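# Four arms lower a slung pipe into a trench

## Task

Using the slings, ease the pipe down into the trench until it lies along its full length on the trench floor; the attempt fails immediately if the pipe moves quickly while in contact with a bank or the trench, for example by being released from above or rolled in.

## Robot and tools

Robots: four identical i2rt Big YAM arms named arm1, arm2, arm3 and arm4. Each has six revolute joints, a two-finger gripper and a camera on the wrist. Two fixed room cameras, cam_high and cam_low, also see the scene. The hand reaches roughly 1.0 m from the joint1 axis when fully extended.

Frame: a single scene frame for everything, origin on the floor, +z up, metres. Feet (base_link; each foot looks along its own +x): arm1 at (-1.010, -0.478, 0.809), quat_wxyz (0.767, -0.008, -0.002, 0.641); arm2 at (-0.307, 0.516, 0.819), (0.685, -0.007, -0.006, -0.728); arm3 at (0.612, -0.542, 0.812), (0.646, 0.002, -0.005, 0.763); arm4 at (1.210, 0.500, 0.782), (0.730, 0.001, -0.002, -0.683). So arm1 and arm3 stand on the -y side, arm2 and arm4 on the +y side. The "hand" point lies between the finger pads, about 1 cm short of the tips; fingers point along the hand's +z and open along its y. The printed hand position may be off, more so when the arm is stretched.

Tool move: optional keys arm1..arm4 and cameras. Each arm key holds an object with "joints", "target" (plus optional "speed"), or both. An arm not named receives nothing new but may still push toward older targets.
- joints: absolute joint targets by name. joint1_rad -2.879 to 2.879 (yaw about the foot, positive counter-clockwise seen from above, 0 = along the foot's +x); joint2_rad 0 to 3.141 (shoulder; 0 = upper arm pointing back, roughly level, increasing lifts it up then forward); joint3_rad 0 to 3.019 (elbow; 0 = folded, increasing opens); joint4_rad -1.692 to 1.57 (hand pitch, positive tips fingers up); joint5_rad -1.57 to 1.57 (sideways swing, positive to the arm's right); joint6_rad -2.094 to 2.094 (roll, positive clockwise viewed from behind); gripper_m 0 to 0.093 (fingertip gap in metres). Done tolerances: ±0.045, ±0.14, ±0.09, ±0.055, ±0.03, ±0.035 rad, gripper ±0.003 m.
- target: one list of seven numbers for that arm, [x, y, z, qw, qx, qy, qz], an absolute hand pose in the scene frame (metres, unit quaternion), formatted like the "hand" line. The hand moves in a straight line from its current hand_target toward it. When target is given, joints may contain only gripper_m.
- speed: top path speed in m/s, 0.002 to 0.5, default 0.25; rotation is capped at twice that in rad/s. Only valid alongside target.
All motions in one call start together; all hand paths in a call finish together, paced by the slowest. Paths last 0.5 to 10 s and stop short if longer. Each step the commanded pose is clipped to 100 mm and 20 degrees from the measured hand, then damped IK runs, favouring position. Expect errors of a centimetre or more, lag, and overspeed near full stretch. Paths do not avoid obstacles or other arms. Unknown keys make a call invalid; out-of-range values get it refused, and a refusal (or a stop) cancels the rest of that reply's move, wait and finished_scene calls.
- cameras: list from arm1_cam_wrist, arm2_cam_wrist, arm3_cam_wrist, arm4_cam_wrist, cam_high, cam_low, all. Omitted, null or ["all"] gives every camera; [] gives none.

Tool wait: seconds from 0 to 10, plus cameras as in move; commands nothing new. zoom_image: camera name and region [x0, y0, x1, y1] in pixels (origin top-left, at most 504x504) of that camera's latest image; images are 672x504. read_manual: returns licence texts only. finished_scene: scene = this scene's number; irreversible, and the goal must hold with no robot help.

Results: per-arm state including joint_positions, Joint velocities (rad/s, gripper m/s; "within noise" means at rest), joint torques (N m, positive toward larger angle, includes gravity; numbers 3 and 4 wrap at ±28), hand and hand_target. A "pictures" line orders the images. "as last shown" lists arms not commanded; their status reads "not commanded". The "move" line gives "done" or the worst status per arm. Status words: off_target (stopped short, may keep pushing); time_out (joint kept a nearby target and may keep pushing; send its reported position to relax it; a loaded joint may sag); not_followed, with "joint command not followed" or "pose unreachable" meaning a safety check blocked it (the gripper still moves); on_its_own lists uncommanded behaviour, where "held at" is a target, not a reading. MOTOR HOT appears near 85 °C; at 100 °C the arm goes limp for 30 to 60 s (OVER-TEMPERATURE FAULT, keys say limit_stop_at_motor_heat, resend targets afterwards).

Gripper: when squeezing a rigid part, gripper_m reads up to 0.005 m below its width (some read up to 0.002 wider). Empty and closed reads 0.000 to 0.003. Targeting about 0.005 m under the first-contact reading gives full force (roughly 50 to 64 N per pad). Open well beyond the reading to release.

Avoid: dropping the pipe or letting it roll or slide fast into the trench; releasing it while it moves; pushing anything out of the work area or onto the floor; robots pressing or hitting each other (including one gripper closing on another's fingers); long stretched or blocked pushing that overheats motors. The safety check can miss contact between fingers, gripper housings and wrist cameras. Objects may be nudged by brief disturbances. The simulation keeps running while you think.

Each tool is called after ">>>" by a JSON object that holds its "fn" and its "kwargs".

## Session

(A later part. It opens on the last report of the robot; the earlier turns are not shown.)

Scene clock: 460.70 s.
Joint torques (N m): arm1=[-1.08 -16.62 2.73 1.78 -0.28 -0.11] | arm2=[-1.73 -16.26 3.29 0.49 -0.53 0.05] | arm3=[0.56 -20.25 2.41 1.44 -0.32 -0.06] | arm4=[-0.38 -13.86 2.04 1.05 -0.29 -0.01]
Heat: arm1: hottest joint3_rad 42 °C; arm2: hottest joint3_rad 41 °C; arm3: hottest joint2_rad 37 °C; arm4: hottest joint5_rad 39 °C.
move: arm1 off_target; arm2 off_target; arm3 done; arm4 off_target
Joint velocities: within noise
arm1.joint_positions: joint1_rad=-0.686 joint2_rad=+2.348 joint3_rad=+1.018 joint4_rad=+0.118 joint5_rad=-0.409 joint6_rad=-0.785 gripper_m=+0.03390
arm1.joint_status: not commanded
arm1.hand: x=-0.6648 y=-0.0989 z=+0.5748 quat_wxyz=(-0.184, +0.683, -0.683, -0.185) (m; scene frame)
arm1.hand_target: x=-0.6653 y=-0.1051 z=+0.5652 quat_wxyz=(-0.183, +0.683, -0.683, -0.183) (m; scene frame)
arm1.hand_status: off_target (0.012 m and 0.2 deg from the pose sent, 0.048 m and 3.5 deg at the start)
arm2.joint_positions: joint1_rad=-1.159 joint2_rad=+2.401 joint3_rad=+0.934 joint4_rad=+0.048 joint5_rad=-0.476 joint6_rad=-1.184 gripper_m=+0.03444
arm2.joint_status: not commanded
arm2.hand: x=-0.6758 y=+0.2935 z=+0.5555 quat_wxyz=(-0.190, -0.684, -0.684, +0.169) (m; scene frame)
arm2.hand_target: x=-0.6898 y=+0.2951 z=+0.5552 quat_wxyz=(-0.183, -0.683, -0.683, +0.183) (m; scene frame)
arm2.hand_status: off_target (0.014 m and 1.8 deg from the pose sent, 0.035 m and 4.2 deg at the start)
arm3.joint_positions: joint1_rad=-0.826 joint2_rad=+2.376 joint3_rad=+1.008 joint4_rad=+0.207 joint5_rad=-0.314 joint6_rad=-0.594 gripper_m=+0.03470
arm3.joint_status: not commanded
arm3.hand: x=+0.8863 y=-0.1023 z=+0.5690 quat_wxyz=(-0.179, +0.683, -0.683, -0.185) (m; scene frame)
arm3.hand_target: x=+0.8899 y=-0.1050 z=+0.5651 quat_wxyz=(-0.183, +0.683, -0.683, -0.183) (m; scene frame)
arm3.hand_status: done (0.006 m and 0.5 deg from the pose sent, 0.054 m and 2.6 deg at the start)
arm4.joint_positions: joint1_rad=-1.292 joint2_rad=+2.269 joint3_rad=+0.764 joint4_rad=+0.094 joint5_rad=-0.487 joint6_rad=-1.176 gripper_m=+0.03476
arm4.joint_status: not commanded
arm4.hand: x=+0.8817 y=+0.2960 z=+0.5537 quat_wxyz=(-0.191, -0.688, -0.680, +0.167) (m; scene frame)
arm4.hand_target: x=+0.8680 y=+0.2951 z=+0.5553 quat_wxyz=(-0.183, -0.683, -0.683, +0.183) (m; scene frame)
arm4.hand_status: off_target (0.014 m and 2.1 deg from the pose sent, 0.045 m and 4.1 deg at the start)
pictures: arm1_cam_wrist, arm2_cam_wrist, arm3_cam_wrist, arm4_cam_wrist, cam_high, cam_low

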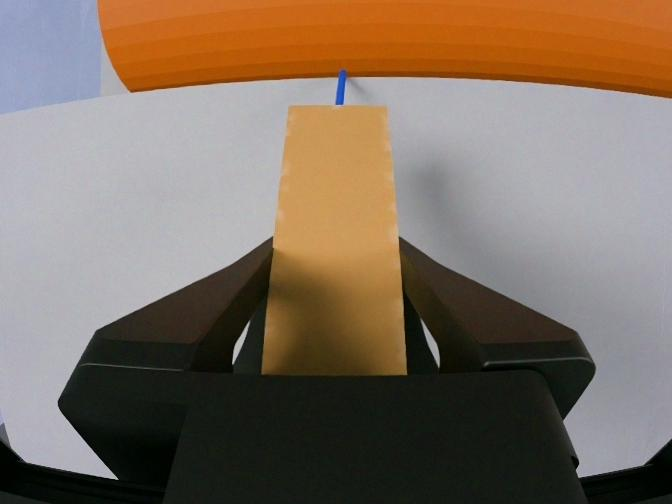

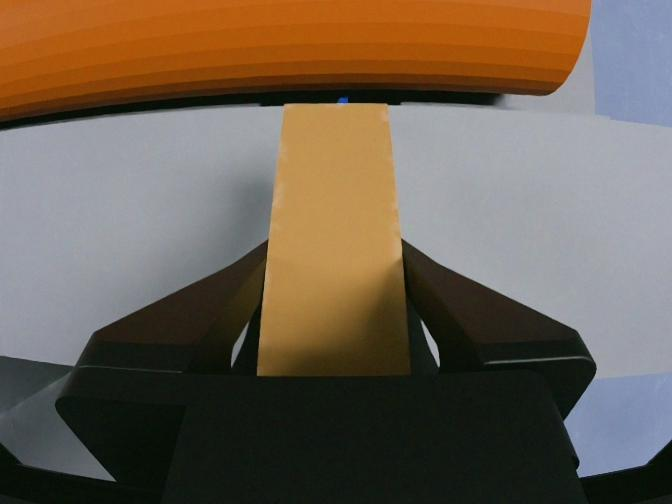

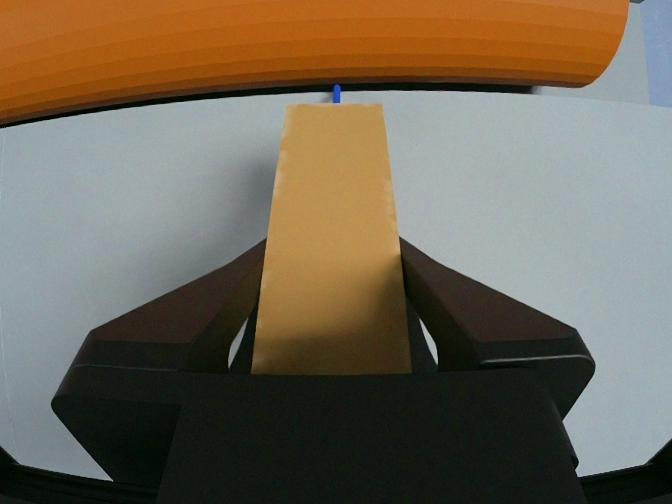

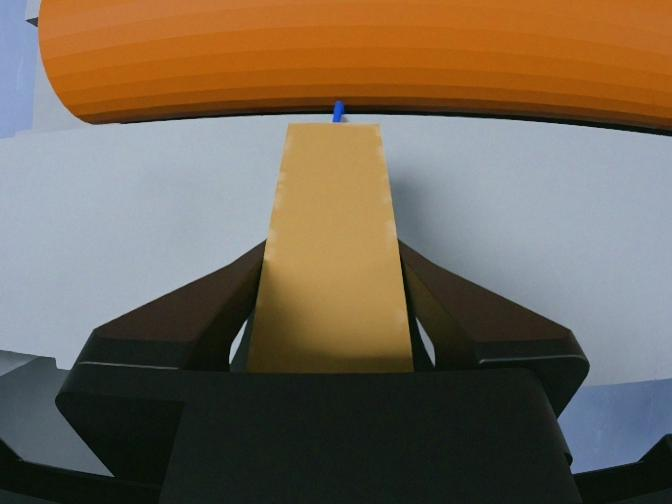

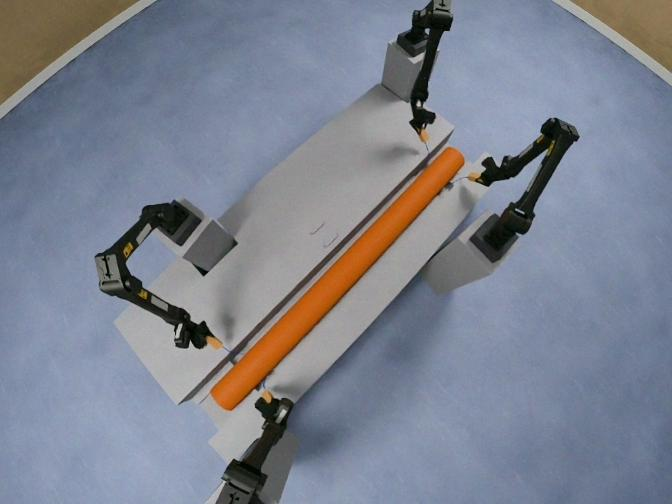

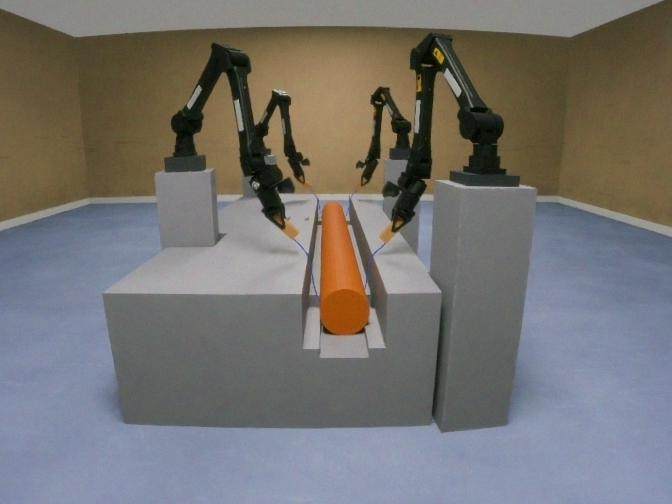

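>>> {"fn": "move", "kwargs": {"arm1": {"target": [-0.670, -0.115, 0.500, 0.2988, -0.6409, 0.6409, 0.2988], "speed": 0.08}, "arm2": {"target": [-0.694, 0.298, 0.505, 0.2988, 0.6409, 0.6409, -0.2988], "speed": 0.08}, "arm3": {"target": [0.885, -0.115, 0.503, 0.2988, -0.6409, 0.6409, 0.2988], "speed": 0.08}, "arm4": {"target": [0.868, 0.298, 0.505, 0.2988, 0.6409, 0.6409, -0.2988], "speed": 0.08}}}

>>> {"fn": "zoom_image", "kwargs": {"camera": "cam_low", "region": [200, 140, 452, 380]}}

Scene clock: 470.60 s.
Joint torques (N m): arm1=[-0.91 -16.32 1.48 2.04 -0.59 0.07] | arm2=[-1.55 -16.85 1.37 0.58 -0.9 0.03] | arm3=[0.5 -19.66 0.88 1.92 -0.67 0.1] | arm4=[-0.5 -14.33 0.21 1.14 -0.38 0]
Heat: arm1: hottest joint3_rad 40 °C; arm2: hottest joint3_rad 40 °C; arm3: hottest joint2_rad 36 °C; arm4: hottest joint5_rad 38 °C.
move: arm1 done; arm2 done; arm3 done; arm4 done
Joint velocities: within noise
arm1.joint_positions: joint1_rad=-0.779 joint2_rad=+2.647 joint3_rad=+1.033 joint4_rad=+0.632 joint5_rad=-0.690 joint6_rad=-0.746 gripper_m=+0.03390
arm1.joint_status: not commanded
arm1.hand: x=-0.6723 y=-0.1123 z=+0.5069 quat_wxyz=(-0.295, +0.646, -0.638, -0.298) (m; scene frame)
arm1.hand_target: x=-0.6702 y=-0.1151 z=+0.5001 quat_wxyz=(-0.299, +0.641, -0.641, -0.299) (m; scene frame)
arm1.hand_status: done (0.008 m and 0.8 deg from the pose sent, 0.077 m and 19.8 deg at the start)
arm2.joint_positions: joint1_rad=-1.284 joint2_rad=+2.649 joint3_rad=+1.048 joint4_rad=+0.245 joint5_rad=-0.825 joint6_rad=-1.246 gripper_m=+0.03444
arm2.joint_status: not commanded
arm2.hand: x=-0.6854 y=+0.2947 z=+0.5054 quat_wxyz=(-0.305, -0.643, -0.641, +0.286) (m; scene frame)
arm2.hand_target: x=-0.6941 y=+0.2980 z=+0.5052 quat_wxyz=(-0.299, -0.641, -0.641, +0.299) (m; scene frame)
arm2.hand_status: done (0.009 m and 1.6 deg from the pose sent, 0.054 m and 20.7 deg at the start)
arm3.joint_positions: joint1_rad=-0.903 joint2_rad=+2.681 joint3_rad=+1.008 joint4_rad=+0.793 joint5_rad=-0.539 joint6_rad=-0.547 gripper_m=+0.03470
arm3.joint_status: not commanded
arm3.hand: x=+0.8800 y=-0.1153 z=+0.5040 quat_wxyz=(-0.292, +0.646, -0.640, -0.297) (m; scene frame)
arm3.hand_target: x=+0.8849 y=-0.1151 z=+0.5030 quat_wxyz=(-0.299, +0.641, -0.641, -0.299) (m; scene frame)
arm3.hand_status: done (0.005 m and 1.0 deg from the pose sent, 0.067 m and 20.2 deg at the start)
arm4.joint_positions: joint1_rad=-1.425 joint2_rad=+2.542 joint3_rad=+0.859 joint4_rad=+0.329 joint5_rad=-0.847 joint6_rad=-1.250 gripper_m=+0.03476
arm4.joint_status: not commanded
arm4.hand: x=+0.8755 y=+0.2958 z=+0.5060 quat_wxyz=(-0.308, -0.645, -0.637, +0.288) (m; scene frame)
arm4.hand_target: x=+0.8679 y=+0.2980 z=+0.5051 quat_wxyz=(-0.299, -0.641, -0.641, +0.299) (m; scene frame)
arm4.hand_status: done (0.008 m and 1.8 deg from the pose sent, 0.051 m and 20.7 deg at the start)
pictures: arm1_cam_wrist, arm2_cam_wrist, arm3_cam_wrist, arm4_cam_wrist, cam_high, cam_low

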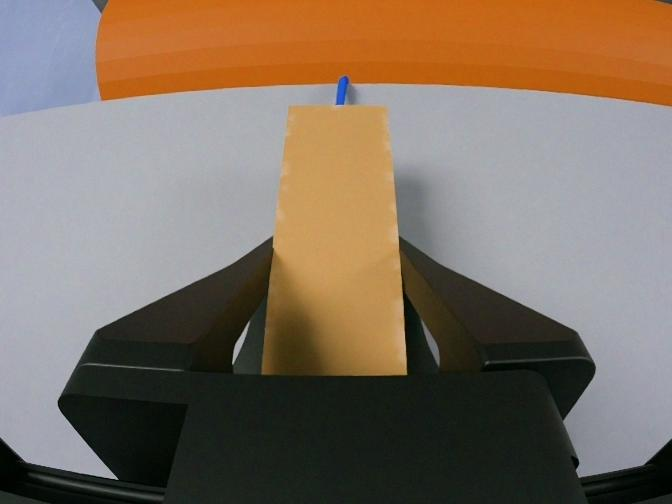

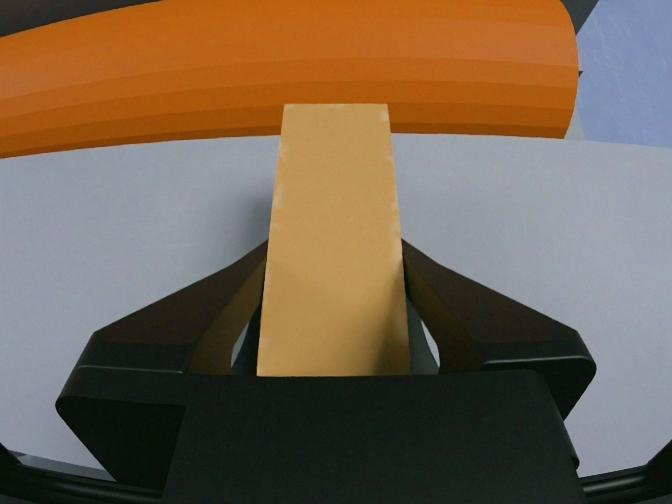

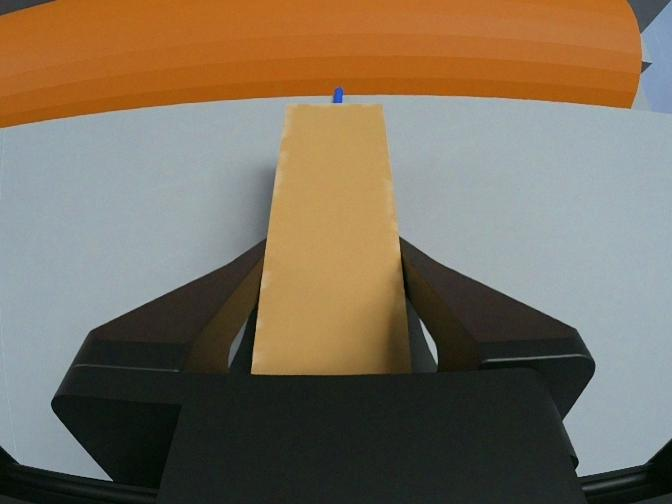

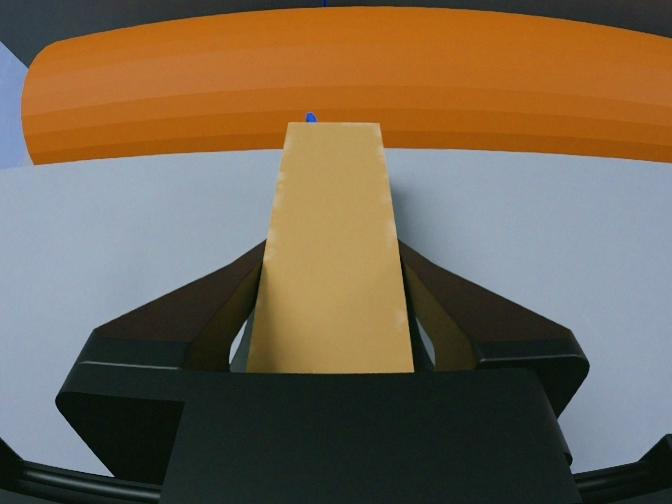

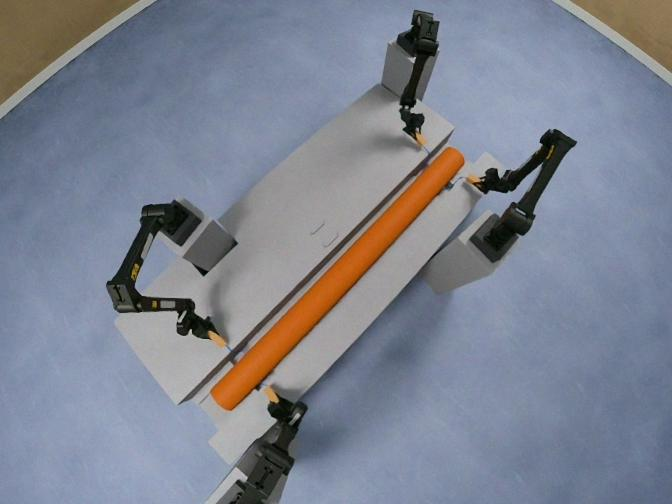

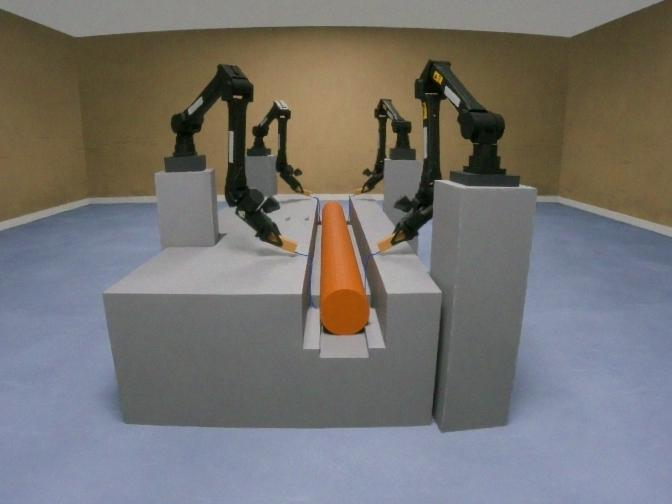

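Scaled by 2.000.

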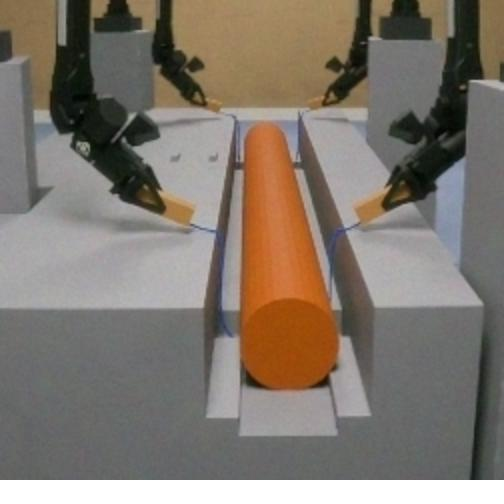

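>>> {"fn": "move", "kwargs": {"arm1": {"target": [-0.672, -0.120, 0.466, 0.2988, -0.6409, 0.6409, 0.2988], "speed": 0.06, "joints": {"gripper_m": 0.0355}}, "arm2": {"target": [-0.690, 0.301, 0.470, 0.2988, 0.6409, 0.6409, -0.2988], "speed": 0.06, "joints": {"gripper_m": 0.036}}, "arm3": {"target": [0.885, -0.118, 0.470, 0.2988, -0.6409, 0.6409, 0.2988], "speed": 0.06, "joints": {"gripper_m": 0.0362}}, "arm4": {"target": [0.868, 0.300, 0.470, 0.2988, 0.6409, 0.6409, -0.2988], "speed": 0.06, "joints": {"gripper_m": 0.0362}}}}

>>> {"fn": "zoom_image", "kwargs": {"camera": "cam_low", "region": [200, 140, 452, 380]}}

Scene clock: 475.47 s.
Joint torques (N m): arm1=[-0.91 -15.97 1.05 2.11 -0.5 -0.02] | arm2=[-1.55 -16.73 0.92 0.54 -0.78 0.04] | arm3=[0.73 -19.37 0.68 1.78 -0.56 0.04] | arm4=[-0.21 -14.56 -0.18 1.09 -0.44 0.02]
Heat: arm1: hottest joint3_rad 39 °C; arm2: hottest joint3_rad 39 °C; arm3: hottest joint2_rad 36 °C; arm4: hottest joint5_rad 37 °C.
move: arm1 off_target; arm2 done; arm3 done; arm4 done
Joint velocities: within noise
arm1.joint_positions: joint1_rad=-0.787 joint2_rad=+2.736 joint3_rad=+1.092 joint4_rad=+0.666 joint5_rad=-0.696 joint6_rad=-0.746 gripper_m=+0.03557
arm1.joint_status: all done
arm1.hand: x=-0.6707 y=-0.1156 z=+0.4757 quat_wxyz=(-0.298, +0.644, -0.638, -0.299) (m; scene frame)
arm1.hand_target: x=-0.6722 y=-0.1201 z=+0.4662 quat_wxyz=(-0.299, +0.641, -0.641, -0.299) (m; scene frame)
arm1.hand_status: off_target (0.011 m and 0.4 deg from the pose sent, 0.042 m and 0.8 deg at the start)
arm2.joint_positions: joint1_rad=-1.292 joint2_rad=+2.741 joint3_rad=+1.109 joint4_rad=+0.275 joint5_rad=-0.830 joint6_rad=-1.256 gripper_m=+0.03607
arm2.joint_status: all done
arm2.hand: x=-0.6841 y=+0.2973 z=+0.4722 quat_wxyz=(-0.305, -0.642, -0.641, +0.289) (m; scene frame)
arm2.hand_target: x=-0.6901 y=+0.3010 z=+0.4702 quat_wxyz=(-0.299, -0.641, -0.641, +0.299) (m; scene frame)
arm2.hand_status: done (0.007 m and 1.3 deg from the pose sent, 0.036 m and 1.6 deg at the start)
arm3.joint_positions: joint1_rad=-0.911 joint2_rad=+2.767 joint3_rad=+1.072 joint4_rad=+0.821 joint5_rad=-0.545 joint6_rad=-0.547 gripper_m=+0.03627
arm3.joint_status: all done
arm3.hand: x=+0.8828 y=-0.1164 z=+0.4739 quat_wxyz=(-0.295, +0.643, -0.641, -0.298) (m; scene frame)
arm3.hand_target: x=+0.8850 y=-0.1179 z=+0.4701 quat_wxyz=(-0.299, +0.641, -0.641, -0.299) (m; scene frame)
arm3.hand_status: done (0.005 m and 0.6 deg from the pose sent, 0.034 m and 1.0 deg at the start)
arm4.joint_positions: joint1_rad=-1.433 joint2_rad=+2.645 joint3_rad=+0.927 joint4_rad=+0.361 joint5_rad=-0.846 joint6_rad=-1.260 gripper_m=+0.03624
arm4.joint_status: all done
arm4.hand: x=+0.8739 y=+0.2984 z=+0.4707 quat_wxyz=(-0.306, -0.646, -0.637, +0.289) (m; scene frame)
arm4.hand_target: x=+0.8680 y=+0.2999 z=+0.4701 quat_wxyz=(-0.299, -0.641, -0.641, +0.299) (m; scene frame)
arm4.hand_status: done (0.006 m and 1.5 deg from the pose sent, 0.037 m and 1.8 deg at the start)
pictures: arm1_cam_wrist, arm2_cam_wrist, arm3_cam_wrist, arm4_cam_wrist, cam_high, cam_low

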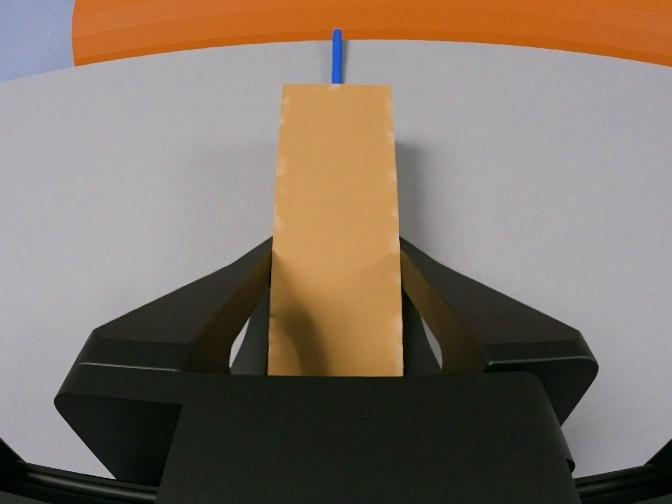

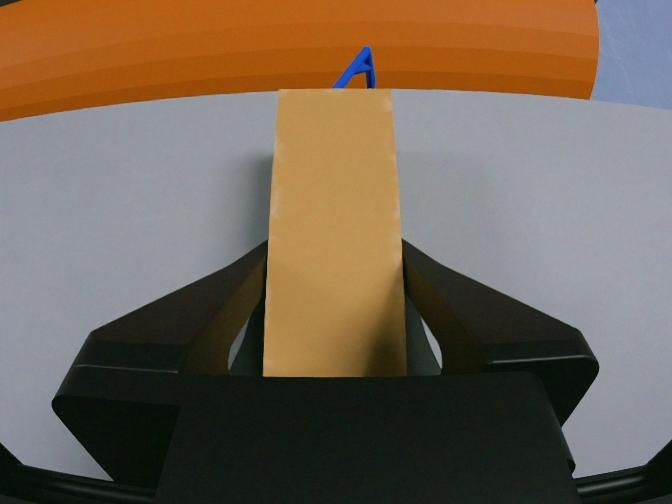

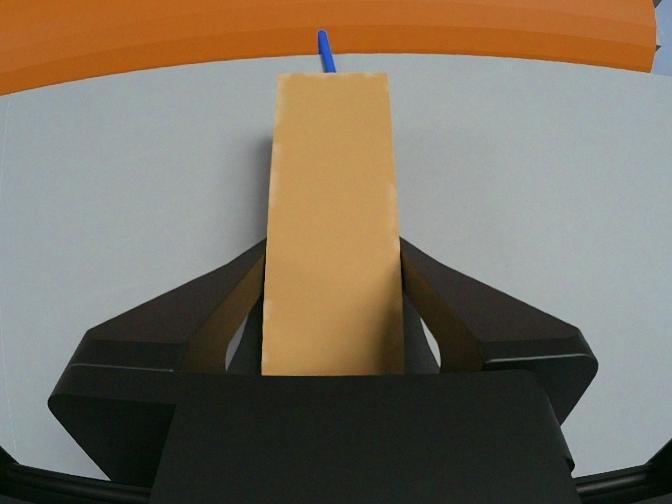

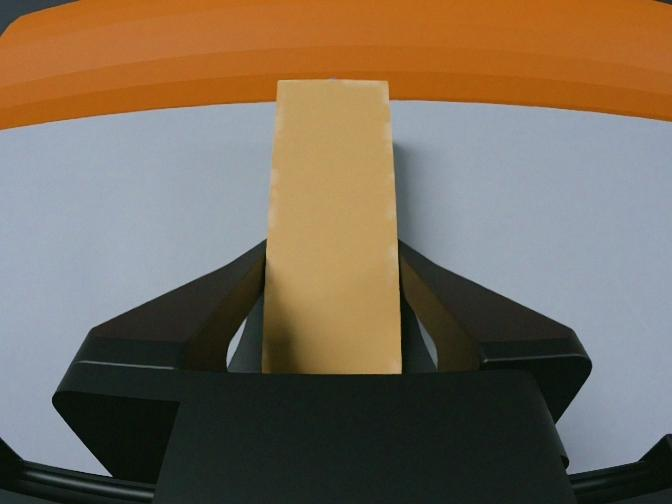

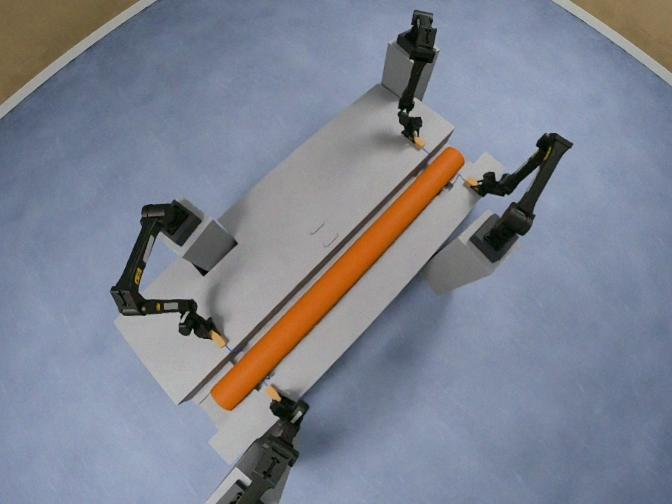

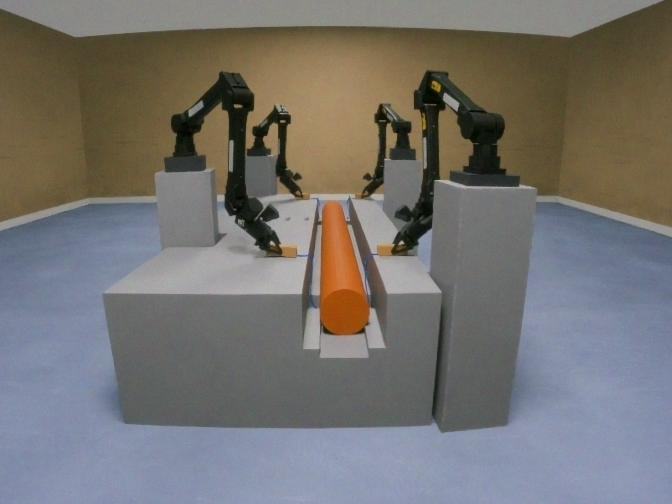

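Scaled by 2.000.

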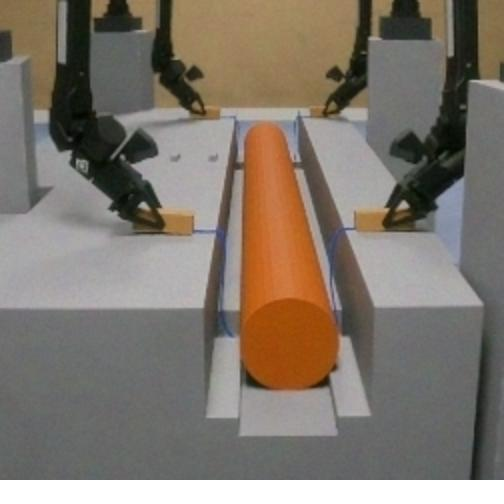

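>>> {"fn": "move", "kwargs": {"arm1": {"joints": {"gripper_m": 0.07}}, "arm2": {"joints": {"gripper_m": 0.07}}, "arm3": {"joints": {"gripper_m": 0.07}}, "arm4": {"joints": {"gripper_m": 0.07}}, "cameras": []}}

>>> {"fn": "move", "kwargs": {"arm1": {"target": [-0.672, -0.170, 0.58, 0.2988, -0.6409, 0.6409, 0.2988], "speed": 0.15}, "arm2": {"target": [-0.690, 0.340, 0.58, 0.2988, 0.6409, 0.6409, -0.2988], "speed": 0.15}, "arm3": {"target": [0.885, -0.170, 0.58, 0.2988, -0.6409, 0.6409, 0.2988], "speed": 0.15}, "arm4": {"target": [0.868, 0.340, 0.58, 0.2988, 0.6409, 0.6409, -0.2988], "speed": 0.15}}}

>>> {"fn": "zoom_image", "kwargs": {"camera": "cam_low", "region": [200, 140, 452, 380]}}

Scene clock: 479.37 s.
Joint torques (N m): arm1=[-1.49 -15.85 0.96 2.06 -0.47 -0.02] | arm2=[-1.49 -16.67 0.91 0.49 -0.76 0.06] | arm3=[0.73 -19.31 0.66 1.73 -0.55 0.03] | arm4=[-0.21 -14.56 -0.27 1.07 -0.44 0.01]
Heat: arm1: hottest joint3_rad 38 °C; arm2: hottest joint2_rad 38 °C; arm3: hottest joint2_rad 36 °C; arm4: hottest joint5_rad 37 °C.
move: arm1 done; arm2 done; arm3 done; arm4 done
Joint velocities: within noise
arm1.joint_positions: joint1_rad=-0.787 joint2_rad=+2.736 joint3_rad=+1.092 joint4_rad=+0.666 joint5_rad=-0.696 joint6_rad=-0.746 gripper_m=+0.06990
arm1.joint_status: all done
arm1.hand: x=-0.6707 y=-0.1156 z=+0.4757 quat_wxyz=(-0.298, +0.644, -0.638, -0.299) (m; scene frame)
arm1.hand_target: x=-0.6722 y=-0.1201 z=+0.4662 quat_wxyz=(-0.299, +0.641, -0.641, -0.299) (m; scene frame)
arm1.hand_status: not commanded
arm2.joint_positions: joint1_rad=-1.292 joint2_rad=+2.741 joint3_rad=+1.109 joint4_rad=+0.275 joint5_rad=-0.830 joint6_rad=-1.257 gripper_m=+0.06992
arm2.joint_status: all done
arm2.hand: x=-0.6842 y=+0.2973 z=+0.4722 quat_wxyz=(-0.304, -0.642, -0.641, +0.290) (m; scene frame)
arm2.hand_target: x=-0.6900 y=+0.3011 z=+0.4701 quat_wxyz=(-0.299, -0.641, -0.641, +0.299) (m; scene frame)
arm2.hand_status: not commanded
arm3.joint_positions: joint1_rad=-0.911 joint2_rad=+2.767 joint3_rad=+1.072 joint4_rad=+0.821 joint5_rad=-0.545 joint6_rad=-0.547 gripper_m=+0.06991
arm3.joint_status: all done
arm3.hand: x=+0.8828 y=-0.1164 z=+0.4739 quat_wxyz=(-0.294, +0.643, -0.640, -0.298) (m; scene frame)
arm3.hand_target: x=+0.8849 y=-0.1179 z=+0.4701 quat_wxyz=(-0.299, +0.641, -0.641, -0.299) (m; scene frame)
arm3.hand_status: not commanded
arm4.joint_positions: joint1_rad=-1.433 joint2_rad=+2.645 joint3_rad=+0.927 joint4_rad=+0.361 joint5_rad=-0.846 joint6_rad=-1.260 gripper_m=+0.06989
arm4.joint_status: all done
arm4.hand: x=+0.8739 y=+0.2984 z=+0.4707 quat_wxyz=(-0.306, -0.645, -0.637, +0.289) (m; scene frame)
arm4.hand_target: x=+0.8680 y=+0.2999 z=+0.4701 quat_wxyz=(-0.299, -0.641, -0.641, +0.299) (m; scene frame)
arm4.hand_status: not commanded
pictures: none
No camera images: "cameras" was empty.

Scene clock: 480.93 s.
Joint torques (N m): arm1=[-0.38 -17.03 0.38 0.83 -0.53 -0.09] | arm2=[-1.55 -16.79 0.76 -0.68 -0.76 0.06] | arm3=[0.85 -19.02 0.05 0.7 -0.63 -0.06] | arm4=[-0.09 -14.68 0.23 -0.1 -0.54 0.03]
Heat: arm1: hottest joint3_rad 38 °C; arm2: hottest joint2_rad 38 °C; arm3: hottest joint2_rad 36 °C; arm4: hottest joint5_rad 37 °C.
move: arm1 done; arm2 done; arm3 done; arm4 done
Joint velocities: within noise
arm1.joint_positions: joint1_rad=-0.901 joint2_rad=+2.439 joint3_rad=+0.843 joint4_rad=+0.544 joint5_rad=-0.755 joint6_rad=-0.863 gripper_m=+0.06990
arm1.joint_status: not commanded
arm1.hand: x=-0.6715 y=-0.1675 z=+0.5789 quat_wxyz=(-0.301, +0.640, -0.640, -0.299) (m; scene frame)
arm1.hand_target: x=-0.6722 y=-0.1700 z=+0.5799 quat_wxyz=(-0.299, +0.641, -0.641, -0.299) (m; scene frame)
arm1.hand_status: done (0.003 m and 0.3 deg from the pose sent, 0.118 m and 0.4 deg at the start)
arm2.joint_positions: joint1_rad=-1.387 joint2_rad=+2.438 joint3_rad=+0.927 joint4_rad=+0.080 joint5_rad=-0.847 joint6_rad=-1.395 gripper_m=+0.06992
arm2.joint_status: not commanded
arm2.hand: x=-0.6920 y=+0.3351 z=+0.5795 quat_wxyz=(-0.297, -0.637, -0.644, +0.301) (m; scene frame)
arm2.hand_target: x=-0.6901 y=+0.3399 z=+0.5800 quat_wxyz=(-0.299, -0.641, -0.641, +0.299) (m; scene frame)
arm2.hand_status: done (0.005 m and 0.6 deg from the pose sent, 0.116 m and 1.2 deg at the start)
arm3.joint_positions: joint1_rad=-1.009 joint2_rad=+2.473 joint3_rad=+0.787 joint4_rad=+0.776 joint5_rad=-0.606 joint6_rad=-0.627 gripper_m=+0.06991
arm3.joint_status: not commanded
arm3.hand: x=+0.8838 y=-0.1686 z=+0.5790 quat_wxyz=(-0.299, +0.640, -0.641, -0.299) (m; scene frame)
arm3.hand_target: x=+0.8851 y=-0.1699 z=+0.5801 quat_wxyz=(-0.299, +0.641, -0.641, -0.299) (m; scene frame)
arm3.hand_status: done (0.002 m and 0.1 deg from the pose sent, 0.119 m and 0.6 deg at the start)
arm4.joint_positions: joint1_rad=-1.548 joint2_rad=+2.319 joint3_rad=+0.763 joint4_rad=+0.090 joint5_rad=-0.863 joint6_rad=-1.429 gripper_m=+0.06989
arm4.joint_status: not commanded
arm4.hand: x=+0.8693 y=+0.3382 z=+0.5761 quat_wxyz=(-0.300, -0.644, -0.639, +0.296) (m; scene frame)
arm4.hand_target: x=+0.8681 y=+0.3400 z=+0.5799 quat_wxyz=(-0.299, -0.641, -0.641, +0.299) (m; scene frame)
arm4.hand_status: done (0.005 m and 0.5 deg from the pose sent, 0.117 m and 1.5 deg at the start)
pictures: arm1_cam_wrist, arm2_cam_wrist, arm3_cam_wrist, arm4_cam_wrist, cam_high, cam_low

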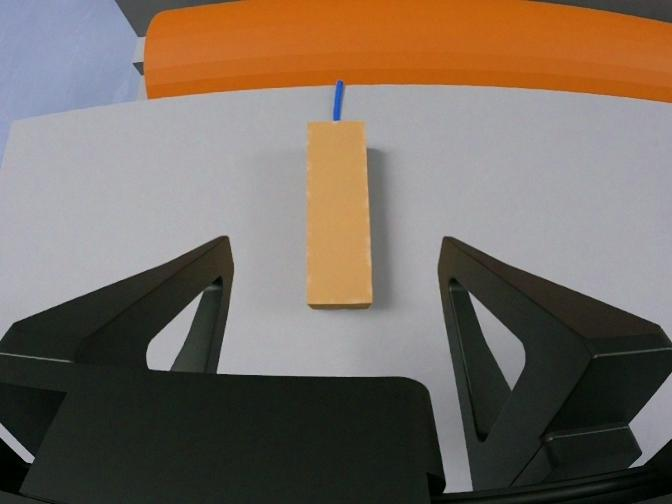

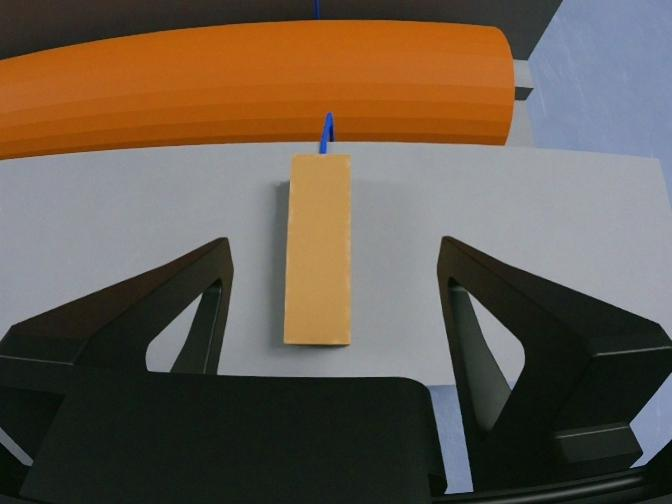

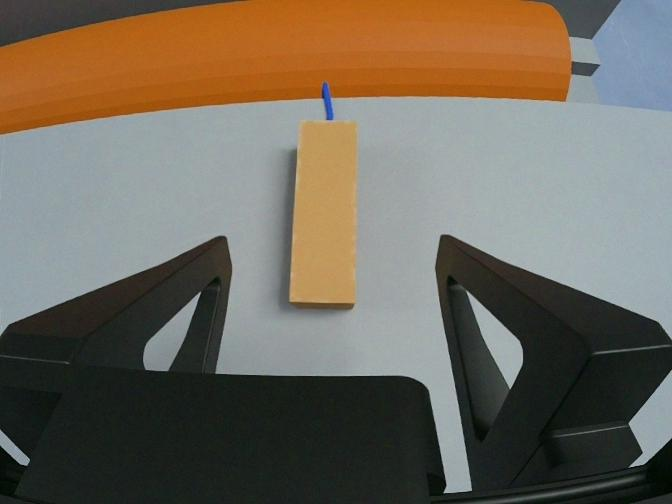

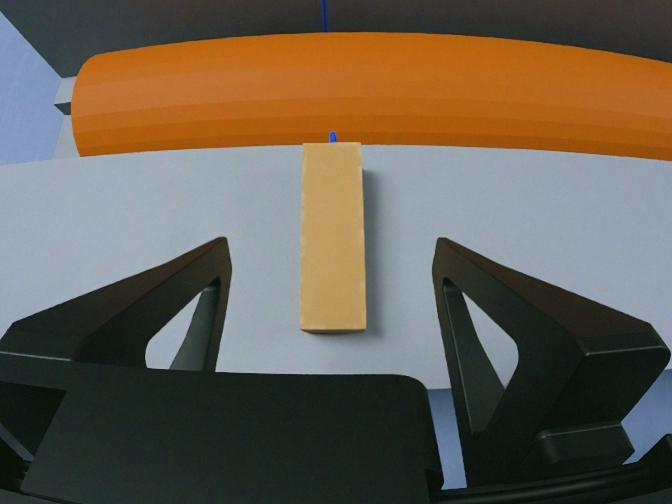

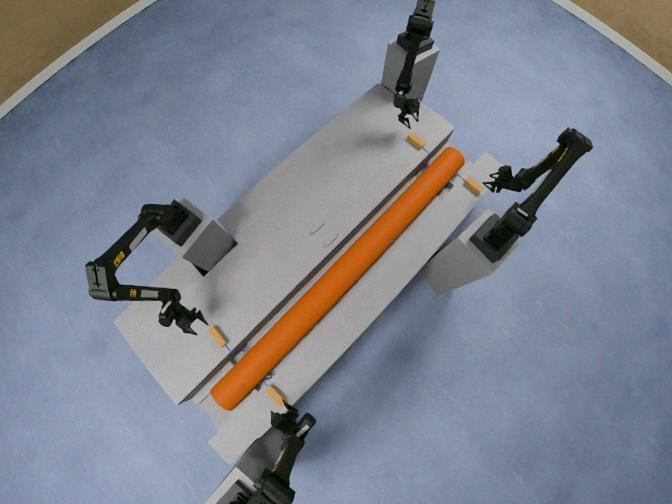

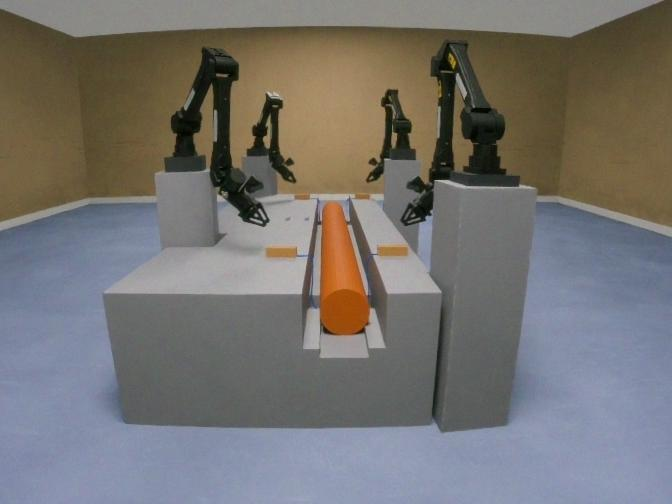

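Scaled by 2.000.

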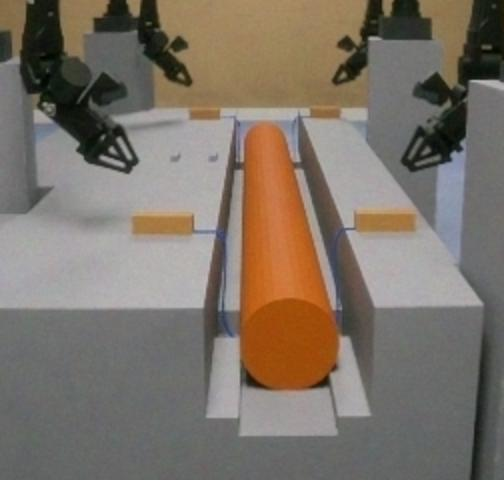

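>>> {"fn": "finished_scene", "kwargs": {"scene": 1}}

The scene is finished: the task was done.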